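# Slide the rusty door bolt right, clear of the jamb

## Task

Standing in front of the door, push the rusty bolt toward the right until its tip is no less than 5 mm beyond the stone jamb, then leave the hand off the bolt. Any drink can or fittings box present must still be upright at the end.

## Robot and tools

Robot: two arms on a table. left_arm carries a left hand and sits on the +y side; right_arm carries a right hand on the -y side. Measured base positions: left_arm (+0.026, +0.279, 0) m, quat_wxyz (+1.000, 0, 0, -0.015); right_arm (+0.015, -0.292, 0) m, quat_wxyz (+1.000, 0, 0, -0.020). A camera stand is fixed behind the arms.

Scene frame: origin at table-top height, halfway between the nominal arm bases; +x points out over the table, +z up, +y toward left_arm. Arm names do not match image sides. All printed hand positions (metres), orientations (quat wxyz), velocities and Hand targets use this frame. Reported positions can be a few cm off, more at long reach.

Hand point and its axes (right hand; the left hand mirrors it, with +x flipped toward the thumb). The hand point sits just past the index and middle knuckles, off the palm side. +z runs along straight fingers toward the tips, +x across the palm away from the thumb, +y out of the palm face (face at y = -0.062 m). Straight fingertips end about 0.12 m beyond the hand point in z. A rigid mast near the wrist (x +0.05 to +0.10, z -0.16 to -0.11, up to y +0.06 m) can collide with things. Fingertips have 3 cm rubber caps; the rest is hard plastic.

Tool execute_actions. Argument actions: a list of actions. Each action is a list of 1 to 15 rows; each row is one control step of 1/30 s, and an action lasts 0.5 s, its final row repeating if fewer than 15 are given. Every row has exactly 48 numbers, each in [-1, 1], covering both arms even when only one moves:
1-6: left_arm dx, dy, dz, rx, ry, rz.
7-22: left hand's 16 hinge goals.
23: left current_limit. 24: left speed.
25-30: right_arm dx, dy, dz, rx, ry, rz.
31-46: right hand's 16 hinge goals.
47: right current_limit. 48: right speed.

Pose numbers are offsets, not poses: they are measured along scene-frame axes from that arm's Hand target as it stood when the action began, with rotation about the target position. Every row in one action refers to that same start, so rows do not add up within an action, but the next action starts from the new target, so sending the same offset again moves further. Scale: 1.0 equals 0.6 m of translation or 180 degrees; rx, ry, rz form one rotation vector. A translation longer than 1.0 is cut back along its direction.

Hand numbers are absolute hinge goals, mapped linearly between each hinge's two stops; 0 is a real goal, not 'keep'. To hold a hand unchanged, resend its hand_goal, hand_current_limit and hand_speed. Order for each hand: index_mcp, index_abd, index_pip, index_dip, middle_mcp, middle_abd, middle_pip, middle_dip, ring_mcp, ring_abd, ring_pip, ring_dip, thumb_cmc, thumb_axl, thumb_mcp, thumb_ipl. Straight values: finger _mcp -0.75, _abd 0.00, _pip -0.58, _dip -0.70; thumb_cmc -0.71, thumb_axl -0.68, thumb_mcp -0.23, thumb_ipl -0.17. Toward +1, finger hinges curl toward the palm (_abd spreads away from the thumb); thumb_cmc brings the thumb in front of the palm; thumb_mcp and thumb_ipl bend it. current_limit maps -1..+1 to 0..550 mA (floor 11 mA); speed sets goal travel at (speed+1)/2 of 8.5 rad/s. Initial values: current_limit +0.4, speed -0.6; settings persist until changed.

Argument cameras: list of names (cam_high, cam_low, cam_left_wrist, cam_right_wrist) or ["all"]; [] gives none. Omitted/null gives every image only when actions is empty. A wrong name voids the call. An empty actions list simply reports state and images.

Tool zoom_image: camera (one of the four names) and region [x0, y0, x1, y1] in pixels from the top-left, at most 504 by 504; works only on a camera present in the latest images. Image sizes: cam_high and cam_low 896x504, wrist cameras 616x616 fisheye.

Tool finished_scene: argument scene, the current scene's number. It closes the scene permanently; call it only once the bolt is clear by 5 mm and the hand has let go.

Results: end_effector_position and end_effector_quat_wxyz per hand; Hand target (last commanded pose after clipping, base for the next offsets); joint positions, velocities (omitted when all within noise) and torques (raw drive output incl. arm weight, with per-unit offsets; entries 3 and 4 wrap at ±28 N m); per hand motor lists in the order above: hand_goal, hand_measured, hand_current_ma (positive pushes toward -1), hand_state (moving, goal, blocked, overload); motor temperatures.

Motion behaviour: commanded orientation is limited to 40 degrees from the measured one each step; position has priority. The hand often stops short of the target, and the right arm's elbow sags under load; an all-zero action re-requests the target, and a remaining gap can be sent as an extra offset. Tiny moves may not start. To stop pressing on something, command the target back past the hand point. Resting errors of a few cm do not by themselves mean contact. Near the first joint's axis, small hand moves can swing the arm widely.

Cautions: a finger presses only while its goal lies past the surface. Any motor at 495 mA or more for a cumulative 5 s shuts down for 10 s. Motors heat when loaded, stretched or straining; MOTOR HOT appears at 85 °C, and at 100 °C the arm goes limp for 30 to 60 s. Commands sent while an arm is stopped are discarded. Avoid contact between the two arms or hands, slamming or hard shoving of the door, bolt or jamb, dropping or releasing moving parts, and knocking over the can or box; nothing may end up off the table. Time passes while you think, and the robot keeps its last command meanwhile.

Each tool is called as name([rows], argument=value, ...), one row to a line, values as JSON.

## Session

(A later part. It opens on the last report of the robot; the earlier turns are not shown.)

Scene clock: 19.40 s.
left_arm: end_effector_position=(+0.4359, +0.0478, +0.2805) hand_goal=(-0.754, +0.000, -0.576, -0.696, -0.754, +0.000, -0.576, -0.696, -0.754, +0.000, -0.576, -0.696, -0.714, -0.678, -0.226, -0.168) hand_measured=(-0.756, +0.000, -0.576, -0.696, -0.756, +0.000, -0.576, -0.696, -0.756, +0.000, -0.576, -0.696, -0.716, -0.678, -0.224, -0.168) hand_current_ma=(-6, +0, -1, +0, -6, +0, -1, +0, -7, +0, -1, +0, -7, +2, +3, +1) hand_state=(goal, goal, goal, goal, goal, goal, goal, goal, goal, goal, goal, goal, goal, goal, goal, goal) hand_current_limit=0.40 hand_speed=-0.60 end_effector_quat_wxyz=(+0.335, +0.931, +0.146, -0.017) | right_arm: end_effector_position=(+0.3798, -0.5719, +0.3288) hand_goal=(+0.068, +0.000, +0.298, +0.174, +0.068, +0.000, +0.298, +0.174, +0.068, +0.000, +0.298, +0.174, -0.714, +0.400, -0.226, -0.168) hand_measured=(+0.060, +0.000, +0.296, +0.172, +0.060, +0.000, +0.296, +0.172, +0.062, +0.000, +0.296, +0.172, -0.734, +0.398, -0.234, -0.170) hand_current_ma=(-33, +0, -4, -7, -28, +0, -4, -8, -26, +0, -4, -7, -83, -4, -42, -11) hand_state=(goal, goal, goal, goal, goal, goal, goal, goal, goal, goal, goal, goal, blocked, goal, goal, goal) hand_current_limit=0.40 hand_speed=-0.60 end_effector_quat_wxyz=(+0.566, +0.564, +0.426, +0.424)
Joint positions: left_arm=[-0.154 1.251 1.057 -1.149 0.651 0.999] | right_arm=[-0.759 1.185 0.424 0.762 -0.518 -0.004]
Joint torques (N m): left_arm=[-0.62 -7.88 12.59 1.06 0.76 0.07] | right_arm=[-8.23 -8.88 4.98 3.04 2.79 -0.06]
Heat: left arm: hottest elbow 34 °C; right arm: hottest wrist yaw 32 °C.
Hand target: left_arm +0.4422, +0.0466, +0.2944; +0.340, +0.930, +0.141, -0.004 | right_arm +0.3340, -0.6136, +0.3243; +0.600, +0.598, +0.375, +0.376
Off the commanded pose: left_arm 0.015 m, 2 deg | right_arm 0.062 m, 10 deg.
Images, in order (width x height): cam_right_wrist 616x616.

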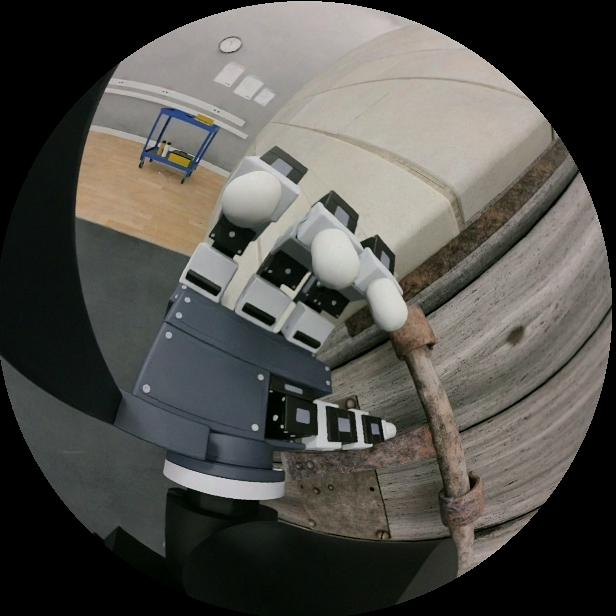

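execute_actions([
  [[0,0,0,0,0,0,-0.754,0,-0.576,-0.696,-0.754,0,-0.576,-0.696,-0.754,0,-0.576,-0.696,-0.714,-0.678,-0.226,-0.168,0.4,-0.6,0,0.025,-0.003,0,0,0,0.068,0,0.299,0.174,0.068,0,0.299,0.174,0.068,0,0.299,0.174,-0.714,0.4,-0.226,-0.168,0.4,-0.6]],
], cameras=["cam_right_wrist","cam_low"])

zoom_image(camera="cam_right_wrist", region=[300, 320, 500, 550])

zoom_image(camera="cam_low", region=[370, 180, 470, 300])

Scene clock: 20.50 s.
left_arm: end_effector_position=(+0.4359, +0.0478, +0.2805) hand_goal=(-0.754, +0.000, -0.576, -0.696, -0.754, +0.000, -0.576, -0.696, -0.754, +0.000, -0.576, -0.696, -0.714, -0.678, -0.226, -0.168) hand_measured=(-0.756, +0.000, -0.576, -0.696, -0.756, +0.000, -0.576, -0.696, -0.756, +0.000, -0.576, -0.696, -0.716, -0.678, -0.224, -0.168) hand_current_ma=(-6, +0, -1, +0, -6, +0, -1, +0, -7, +0, -1, +0, -7, +2, +3, +1) hand_state=(goal, goal, goal, goal, goal, goal, goal, goal, goal, goal, goal, goal, goal, goal, goal, goal) hand_current_limit=0.40 hand_speed=-0.60 end_effector_quat_wxyz=(+0.335, +0.931, +0.146, -0.017) | right_arm: end_effector_position=(+0.3694, -0.5748, +0.3257) hand_goal=(+0.068, +0.000, +0.298, +0.174, +0.068, +0.000, +0.298, +0.174, +0.068, +0.000, +0.298, +0.174, -0.714, +0.400, -0.226, -0.168) hand_measured=(+0.060, +0.000, +0.296, +0.172, +0.060, +0.000, +0.296, +0.172, +0.062, +0.000, +0.296, +0.172, -0.726, +0.398, -0.230, -0.170) hand_current_ma=(-32, +0, -4, -7, -28, +0, -4, -8, -26, +0, -4, -7, -43, -4, -15, -7) hand_state=(goal, goal, goal, goal, goal, goal, goal, goal, goal, goal, goal, goal, goal, goal, goal, goal) hand_current_limit=0.40 hand_speed=-0.60 end_effector_quat_wxyz=(+0.575, +0.575, +0.413, +0.411)
Joint positions: left_arm=[-0.154 1.251 1.057 -1.149 0.651 0.999] | right_arm=[-0.765 1.165 0.401 0.762 -0.477 -0.003]
Joint torques (N m): left_arm=[-0.62 -7.88 12.59 1.06 0.76 0.07] | right_arm=[-5.83 -9.11 4.78 2.93 2.21 -0.1]
Heat: left arm: hottest elbow 34 °C; right arm: hottest wrist yaw 32 °C.
Hand target: left_arm +0.4422, +0.0466, +0.2944; +0.340, +0.930, +0.141, -0.004 | right_arm +0.3340, -0.5985, +0.3224; +0.600, +0.598, +0.375, +0.376
Off the commanded pose: left_arm 0.015 m, 2 deg | right_arm 0.043 m, 7 deg.
Images, in order (width x height): cam_low 896x504, cam_right_wrist 616x616.

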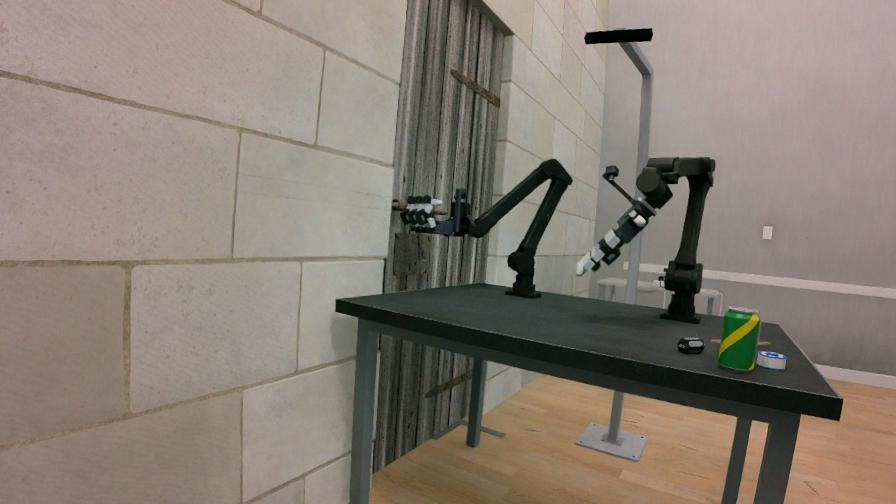

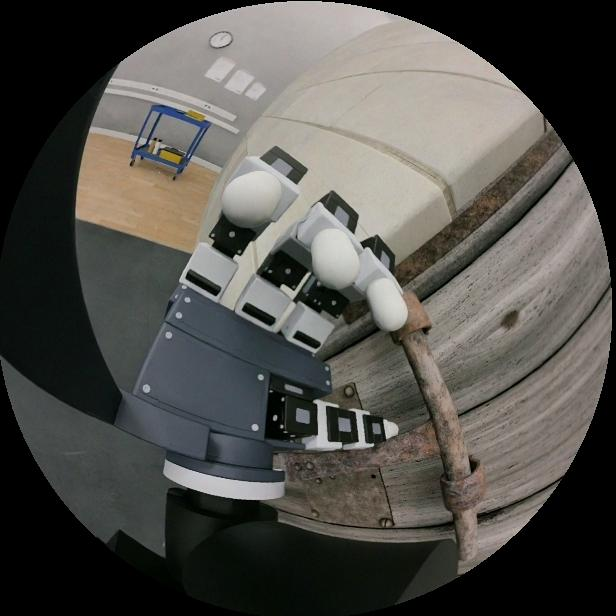

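Scaled by 2.191 from the camera's 616x616 image, which has a finer 880x880 frame.

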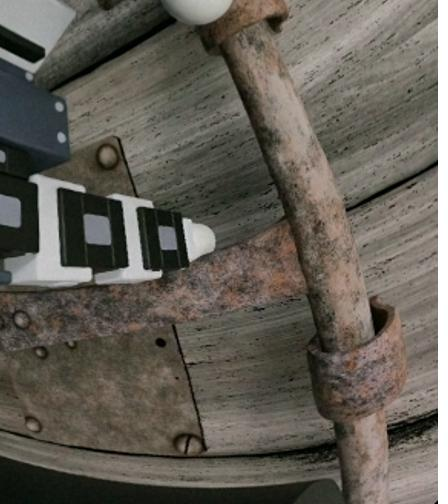

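Scaled by 4.200 from the camera's 896x504 image, which has a finer 1280x720 frame.

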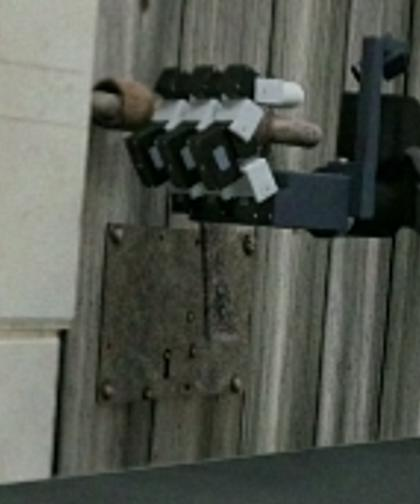

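execute_actions([
  [[0,0,0,0,0,0,-0.754,0,-0.576,-0.696,-0.754,0,-0.576,-0.696,-0.754,0,-0.576,-0.696,-0.714,-0.678,-0.226,-0.168,0.4,-0.6,-0.022,0.003,0,0,0,-0.01,0.068,0,0.299,0.174,0.068,0,0.299,0.174,0.068,0,0.299,0.174,-0.714,0.4,-0.226,-0.168,0.4,-0.6]],
  [[0,0,0,0,0,0,-0.754,0,-0.576,-0.696,-0.754,0,-0.576,-0.696,-0.754,0,-0.576,-0.696,-0.714,-0.678,-0.226,-0.168,0.4,-0.6,-0.015,0.003,0,0,0,-0.01,0.068,0,0.299,0.174,0.068,0,0.299,0.174,0.068,0,0.299,0.174,-0.714,0.4,-0.226,-0.168,0.4,-0.6]],
], cameras=["cam_right_wrist","cam_low"])

zoom_image(camera="cam_right_wrist", region=[300, 320, 500, 550])

zoom_image(camera="cam_low", region=[370, 180, 470, 300])

Scene clock: 22.00 s.
left_arm: end_effector_position=(+0.4359, +0.0478, +0.2805) hand_goal=(-0.754, +0.000, -0.576, -0.696, -0.754, +0.000, -0.576, -0.696, -0.754, +0.000, -0.576, -0.696, -0.714, -0.678, -0.226, -0.168) hand_measured=(-0.756, +0.000, -0.576, -0.696, -0.756, +0.000, -0.576, -0.696, -0.756, +0.000, -0.576, -0.696, -0.716, -0.678, -0.224, -0.168) hand_current_ma=(-6, +0, -1, +0, -6, +0, -1, +0, -7, +0, -1, +0, -7, +2, +3, +1) hand_state=(goal, goal, goal, goal, goal, goal, goal, goal, goal, goal, goal, goal, goal, goal, goal, goal) hand_current_limit=0.40 hand_speed=-0.60 end_effector_quat_wxyz=(+0.335, +0.931, +0.146, -0.017) | right_arm: end_effector_position=(+0.3455, -0.5726, +0.3303) hand_goal=(+0.068, +0.000, +0.298, +0.174, +0.068, +0.000, +0.298, +0.174, +0.068, +0.000, +0.298, +0.174, -0.714, +0.400, -0.226, -0.168) hand_measured=(+0.060, +0.000, +0.296, +0.172, +0.060, +0.000, +0.296, +0.172, +0.062, +0.000, +0.296, +0.172, -0.738, +0.400, -0.236, -0.170) hand_current_ma=(-32, +0, -4, -7, -28, +0, -4, -8, -26, +0, -4, -7, -94, -3, -50, -13) hand_state=(goal, goal, goal, goal, goal, goal, goal, goal, goal, goal, goal, goal, blocked, goal, goal, goal) hand_current_limit=0.40 hand_speed=-0.60 end_effector_quat_wxyz=(+0.595, +0.581, +0.392, +0.393)
Joint positions: left_arm=[-0.154 1.251 1.057 -1.149 0.651 0.999] | right_arm=[-0.783 1.093 0.355 0.756 -0.431 -0.002]
Joint torques (N m): left_arm=[-0.44 -7.88 12.56 1.05 0.76 0.07] | right_arm=[-5.6 -8.41 5 2.06 2.24 -0.11]
Heat: left arm: hottest elbow 34 °C; right arm: hottest wrist yaw 33 °C.
Hand target: left_arm +0.4422, +0.0466, +0.2944; +0.340, +0.930, +0.141, -0.004 | right_arm +0.3117, -0.5950, +0.3225; +0.612, +0.610, +0.355, +0.357
Off the commanded pose: left_arm 0.015 m, 2 deg | right_arm 0.041 m, 7 deg.
Images, in order (width x height): cam_low 896x504, cam_right_wrist 616x616.

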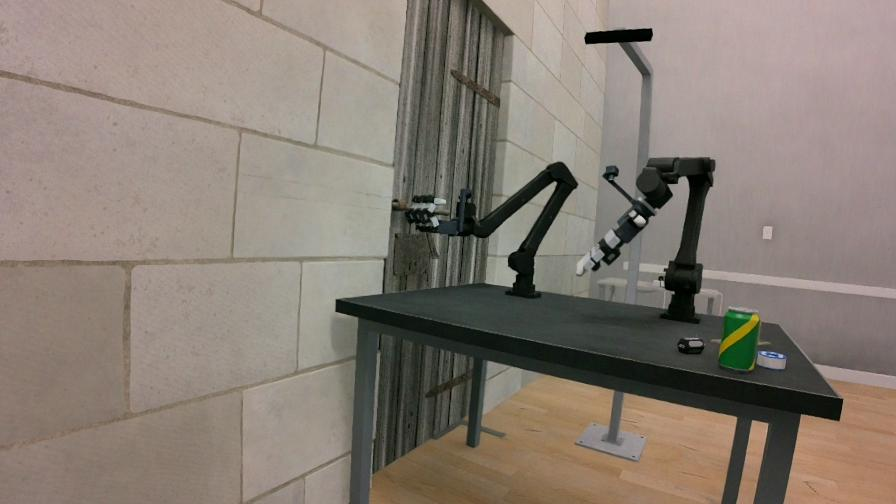

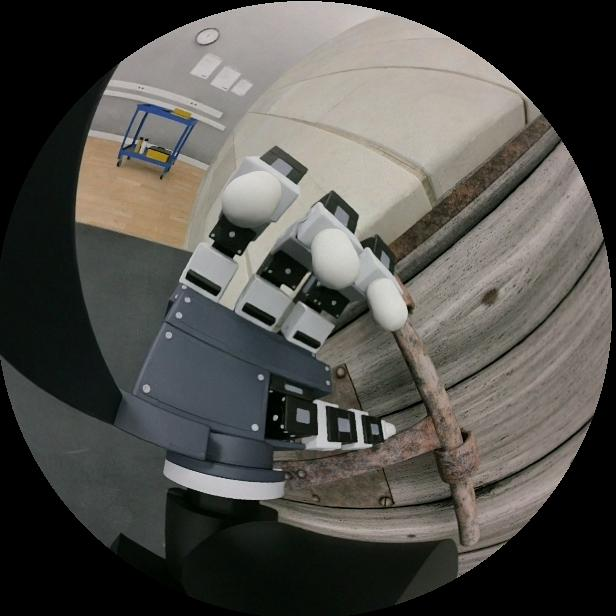

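Scaled by 2.191 from the camera's 616x616 image, which has a finer 880x880 frame.

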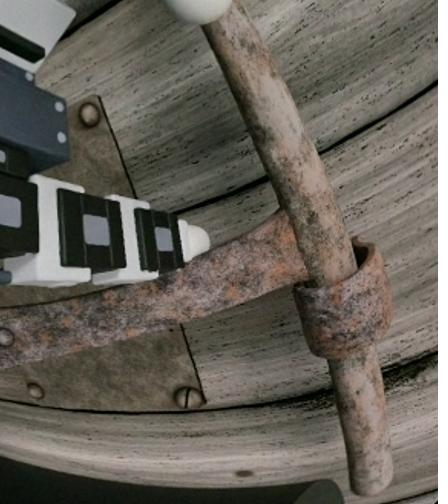

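Scaled by 4.200 from the camera's 896x504 image, which has a finer 1280x720 frame.

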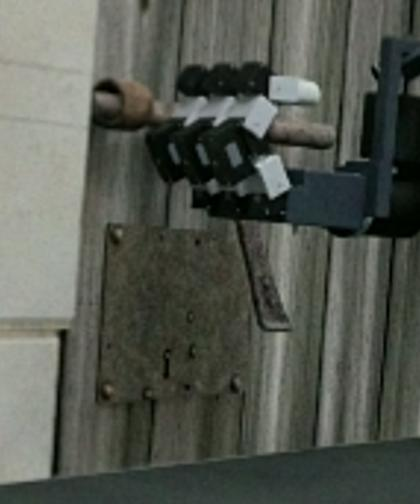

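execute_actions([
  [[0,0,0,0,0,0,-0.754,0,-0.576,-0.696,-0.754,0,-0.576,-0.696,-0.754,0,-0.576,-0.696,-0.714,-0.678,-0.226,-0.168,0.4,-0.6,0.045,0.01,0,0,0,0,0.068,0,0.299,0.174,0.068,0,0.299,0.174,0.068,0,0.299,0.174,-0.714,0.4,-0.226,-0.168,0.4,-0.6]],
  [[0,0,0,0,0,0,-0.754,0,-0.576,-0.696,-0.754,0,-0.576,-0.696,-0.754,0,-0.576,-0.696,-0.714,-0.678,-0.226,-0.168,0.4,-0.6,0.045,0.02,0,0,0,0,0.068,0,0.299,0.174,0.068,0,0.299,0.174,0.068,0,0.299,0.174,-0.714,0.4,-0.226,-0.168,0.4,-0.6]],
  [[0,0,0,0,0,0,-0.754,0,-0.576,-0.696,-0.754,0,-0.576,-0.696,-0.754,0,-0.576,-0.696,-0.714,-0.678,-0.226,-0.168,0.4,-0.6,0,0.08,-0.01,0,0,0,0.068,0,0.299,0.174,0.068,0,0.299,0.174,0.068,0,0.299,0.174,-0.714,0.4,-0.226,-0.168,0.4,-0.6]],
  [[0,0,0,0,0,0,-0.754,0,-0.576,-0.696,-0.754,0,-0.576,-0.696,-0.754,0,-0.576,-0.696,-0.714,-0.678,-0.226,-0.168,0.4,-0.6,0,0.12,0,0,0,0,0.068,0,0.299,0.174,0.068,0,0.299,0.174,0.068,0,0.299,0.174,-0.714,0.4,-0.226,-0.168,0.4,-0.6]],
], cameras=["cam_right_wrist","cam_low"])

zoom_image(camera="cam_right_wrist", region=[300, 260, 560, 520])

zoom_image(camera="cam_low", region=[370, 180, 470, 300])

Scene clock: 25.07 s.
left_arm: end_effector_position=(+0.4359, +0.0478, +0.2805) hand_goal=(-0.754, +0.000, -0.576, -0.696, -0.754, +0.000, -0.576, -0.696, -0.754, +0.000, -0.576, -0.696, -0.714, -0.678, -0.226, -0.168) hand_measured=(-0.756, +0.000, -0.576, -0.696, -0.756, +0.000, -0.576, -0.696, -0.756, +0.000, -0.576, -0.696, -0.716, -0.678, -0.224, -0.168) hand_current_ma=(-6, +0, -1, +0, -6, +0, -1, +0, -7, +0, -1, +0, -7, +2, +3, +1) hand_state=(goal, goal, goal, goal, goal, goal, goal, goal, goal, goal, goal, goal, goal, goal, goal, goal) hand_current_limit=0.40 hand_speed=-0.60 end_effector_quat_wxyz=(+0.335, +0.931, +0.146, -0.017) | right_arm: end_effector_position=(+0.3650, -0.4626, +0.3179) hand_goal=(+0.068, +0.000, +0.298, +0.174, +0.068, +0.000, +0.298, +0.174, +0.068, +0.000, +0.298, +0.174, -0.714, +0.400, -0.226, -0.168) hand_measured=(+0.060, +0.000, +0.296, +0.172, +0.060, +0.000, +0.296, +0.172, +0.062, +0.000, +0.296, +0.172, -0.736, +0.400, -0.236, -0.172) hand_current_ma=(-32, +0, -4, -7, -28, +0, -4, -8, -26, +0, -4, -7, -93, -2, -52, -19) hand_state=(goal, goal, goal, goal, goal, goal, goal, goal, goal, goal, goal, goal, blocked, goal, goal, goal) hand_current_limit=0.40 hand_speed=-0.60 end_effector_quat_wxyz=(+0.614, +0.611, +0.348, +0.358)
Joint positions: left_arm=[-0.154 1.251 1.057 -1.149 0.651 0.999] | right_arm=[-0.25 0.949 0.244 0.715 0.235 0.006]
Joint torques (N m): left_arm=[-0.56 -7.94 12.57 1.06 0.76 0.07] | right_arm=[0.91 -4.25 7.58 1.85 0.08 -0.19]
Heat: left arm: hottest elbow 34 °C; right arm: hottest wrist yaw 33 °C.
Hand target: left_arm +0.4422, +0.0466, +0.2944; +0.340, +0.930, +0.141, -0.004 | right_arm +0.3659, -0.4569, +0.3165; +0.612, +0.610, +0.356, +0.357
Off the commanded pose: left_arm 0.015 m, 2 deg | right_arm 0.006 m, 1 deg.
Images, in order (width x height): cam_low 896x504, cam_right_wrist 616x616.

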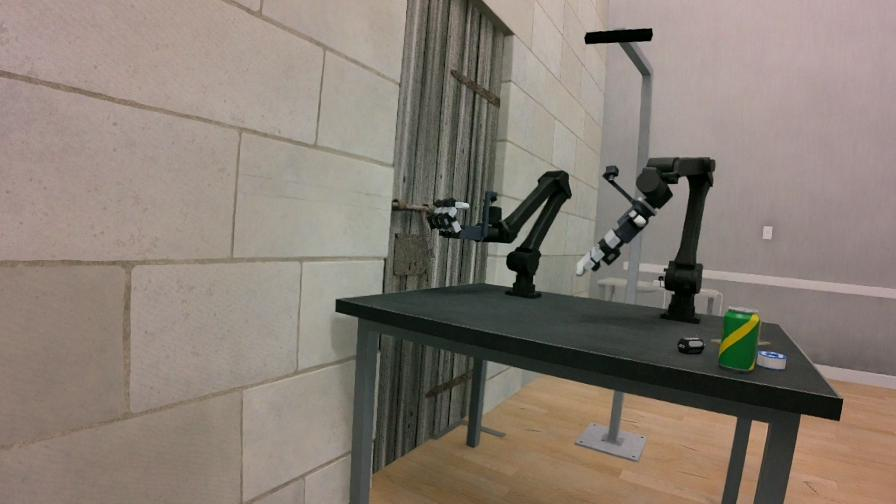

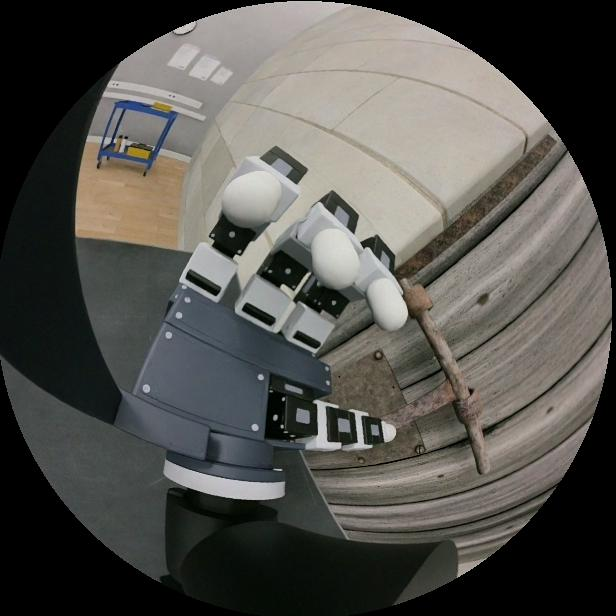

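Scaled by 1.938 from the camera's 616x616 image, which has a finer 880x880 frame.

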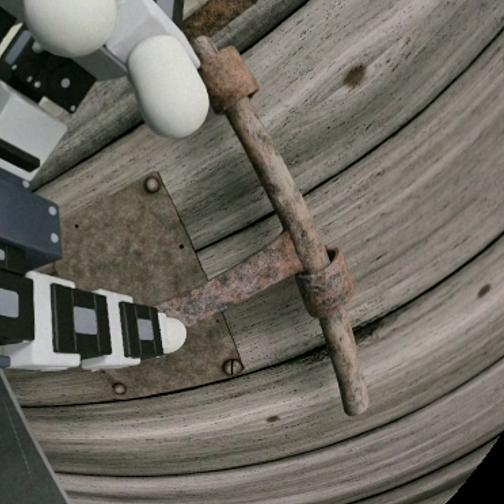

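Scaled by 4.200 from the camera's 896x504 image, which has a finer 1280x720 frame.

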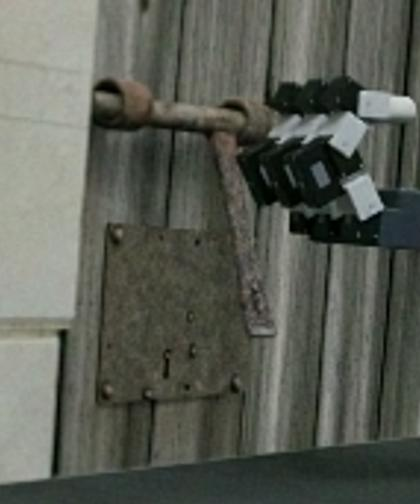

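execute_actions([
  [[0,0,0,0,0,0,-0.754,0,-0.576,-0.696,-0.754,0,-0.576,-0.696,-0.754,0,-0.576,-0.696,-0.714,-0.678,-0.226,-0.168,0.4,-0.6,-0.03,0.08,0.07,0,0,0.06,-0.4,0,-0.2,-0.3,-0.4,0,-0.2,-0.3,-0.4,0,-0.2,-0.3,-0.714,0.4,-0.226,-0.168,0.4,-0.6]],
  [[0,0,0,0,0,0,-0.754,0,-0.576,-0.696,-0.754,0,-0.576,-0.696,-0.754,0,-0.576,-0.696,-0.714,-0.678,-0.226,-0.168,0.4,-0.6,-0.03,0.02,0.07,0,0,0.08,-0.754,0,-0.576,-0.696,-0.754,0,-0.576,-0.696,-0.754,0,-0.576,-0.696,-0.714,0.4,-0.226,-0.168,0.4,-0.6]],
], cameras=["cam_right_wrist","cam_low"])

zoom_image(camera="cam_right_wrist", region=[320, 260, 500, 440])

zoom_image(camera="cam_low", region=[370, 180, 450, 260])

Scene clock: 26.97 s.
left_arm: end_effector_position=(+0.4359, +0.0478, +0.2805) hand_goal=(-0.754, +0.000, -0.576, -0.696, -0.754, +0.000, -0.576, -0.696, -0.754, +0.000, -0.576, -0.696, -0.714, -0.678, -0.226, -0.168) hand_measured=(-0.756, +0.000, -0.576, -0.696, -0.756, +0.000, -0.576, -0.696, -0.756, +0.000, -0.576, -0.696, -0.716, -0.678, -0.224, -0.168) hand_current_ma=(-6, +0, -1, +0, -6, +0, -1, +0, -7, +0, -1, +0, -7, +2, +3, +1) hand_state=(goal, goal, goal, goal, goal, goal, goal, goal, goal, goal, goal, goal, goal, goal, goal, goal) hand_current_limit=0.40 hand_speed=-0.60 end_effector_quat_wxyz=(+0.335, +0.931, +0.146, -0.017) | right_arm: end_effector_position=(+0.3295, -0.3923, +0.3714) hand_goal=(-0.754, +0.000, -0.576, -0.696, -0.754, +0.000, -0.576, -0.696, -0.754, +0.000, -0.576, -0.696, -0.714, +0.400, -0.226, -0.168) hand_measured=(-0.762, +0.000, -0.576, -0.694, -0.760, +0.000, -0.576, -0.694, -0.762, +0.000, -0.576, -0.694, -0.734, +0.400, -0.236, -0.172) hand_current_ma=(-30, -1, +1, +7, -26, -1, +0, +8, -28, -1, +1, +7, -84, -2, -47, -18) hand_state=(goal, goal, goal, goal, goal, goal, goal, goal, goal, goal, goal, goal, blocked, goal, goal, goal) hand_current_limit=0.40 hand_speed=-0.60 end_effector_quat_wxyz=(+0.505, +0.527, +0.486, +0.481)
Joint positions: left_arm=[-0.154 1.251 1.057 -1.149 0.651 0.999] | right_arm=[-0.391 0.412 0.28 0.103 -0.367 0.005]
Joint torques (N m): left_arm=[-0.56 -7.94 12.59 1.07 0.76 0.07] | right_arm=[-1.38 1.2 13.98 2 -0.17 -0.15]
Motor temperatures (°C): left_arm=[32 28 35 29 29 30] | right_arm=[30 30 31 29 33 29]
Heat: left arm: hottest elbow 35 °C; right arm: hottest wrist yaw 33 °C.
Hand target: left_arm +0.4422, +0.0466, +0.2944; +0.340, +0.930, +0.141, -0.004 | right_arm +0.3298, -0.3969, +0.4004; +0.519, +0.518, +0.480, +0.482
Off the commanded pose: left_arm 0.015 m, 2 deg | right_arm 0.029 m, 2 deg.
Images, in order (width x height): cam_low 896x504, cam_right_wrist 616x616.

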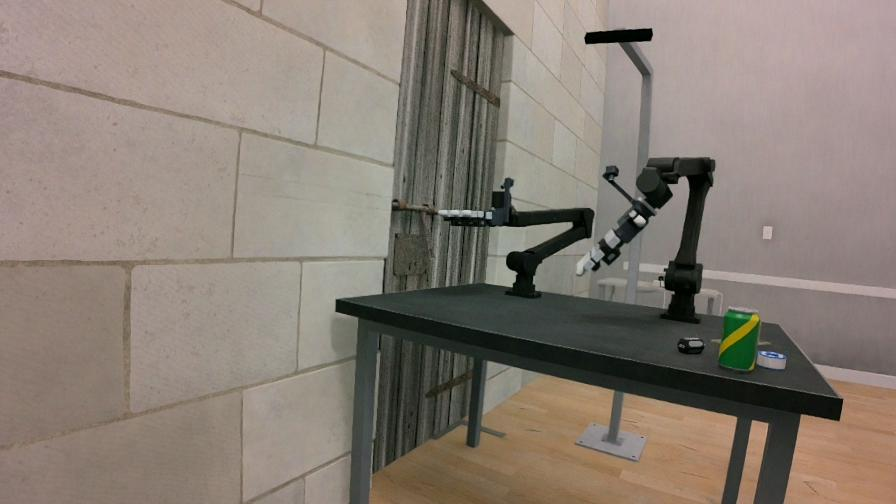

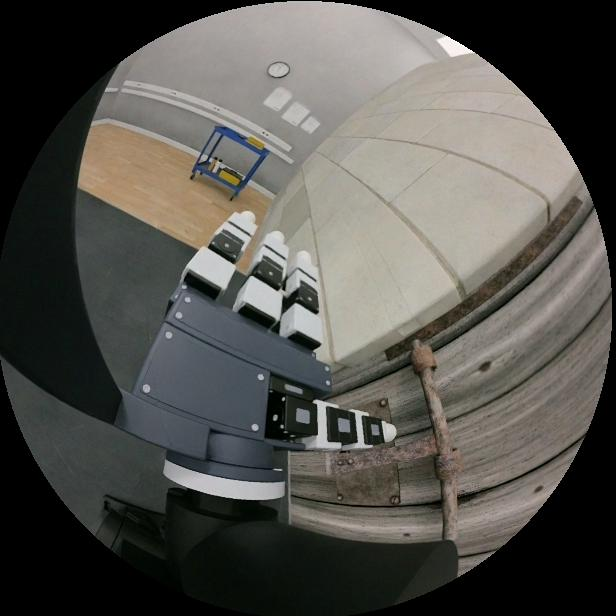

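Scaled by 2.800 from the camera's 616x616 image, which has a finer 880x880 frame.

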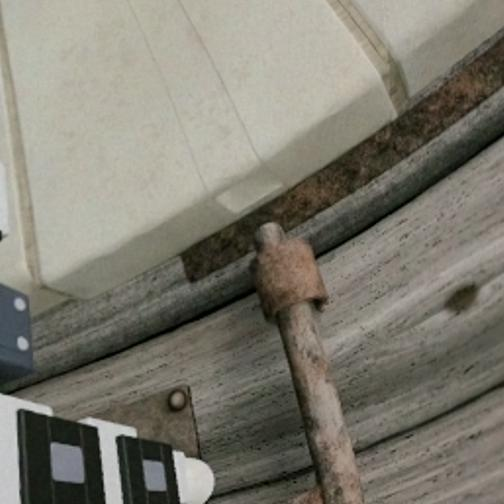

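Scaled by 6.300 from the camera's 896x504 image, which has a finer 1280x720 frame.

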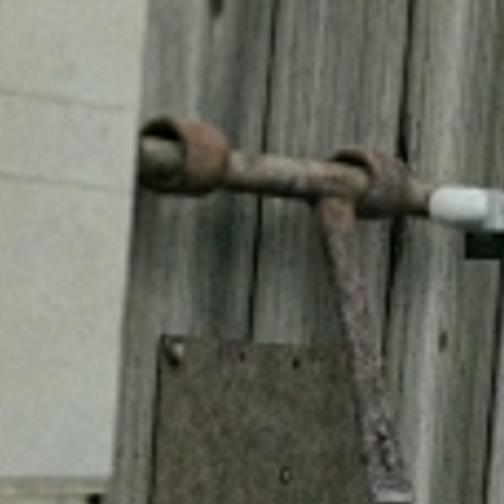

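finished_scene(scene=2)

The scene is finished: the task was done.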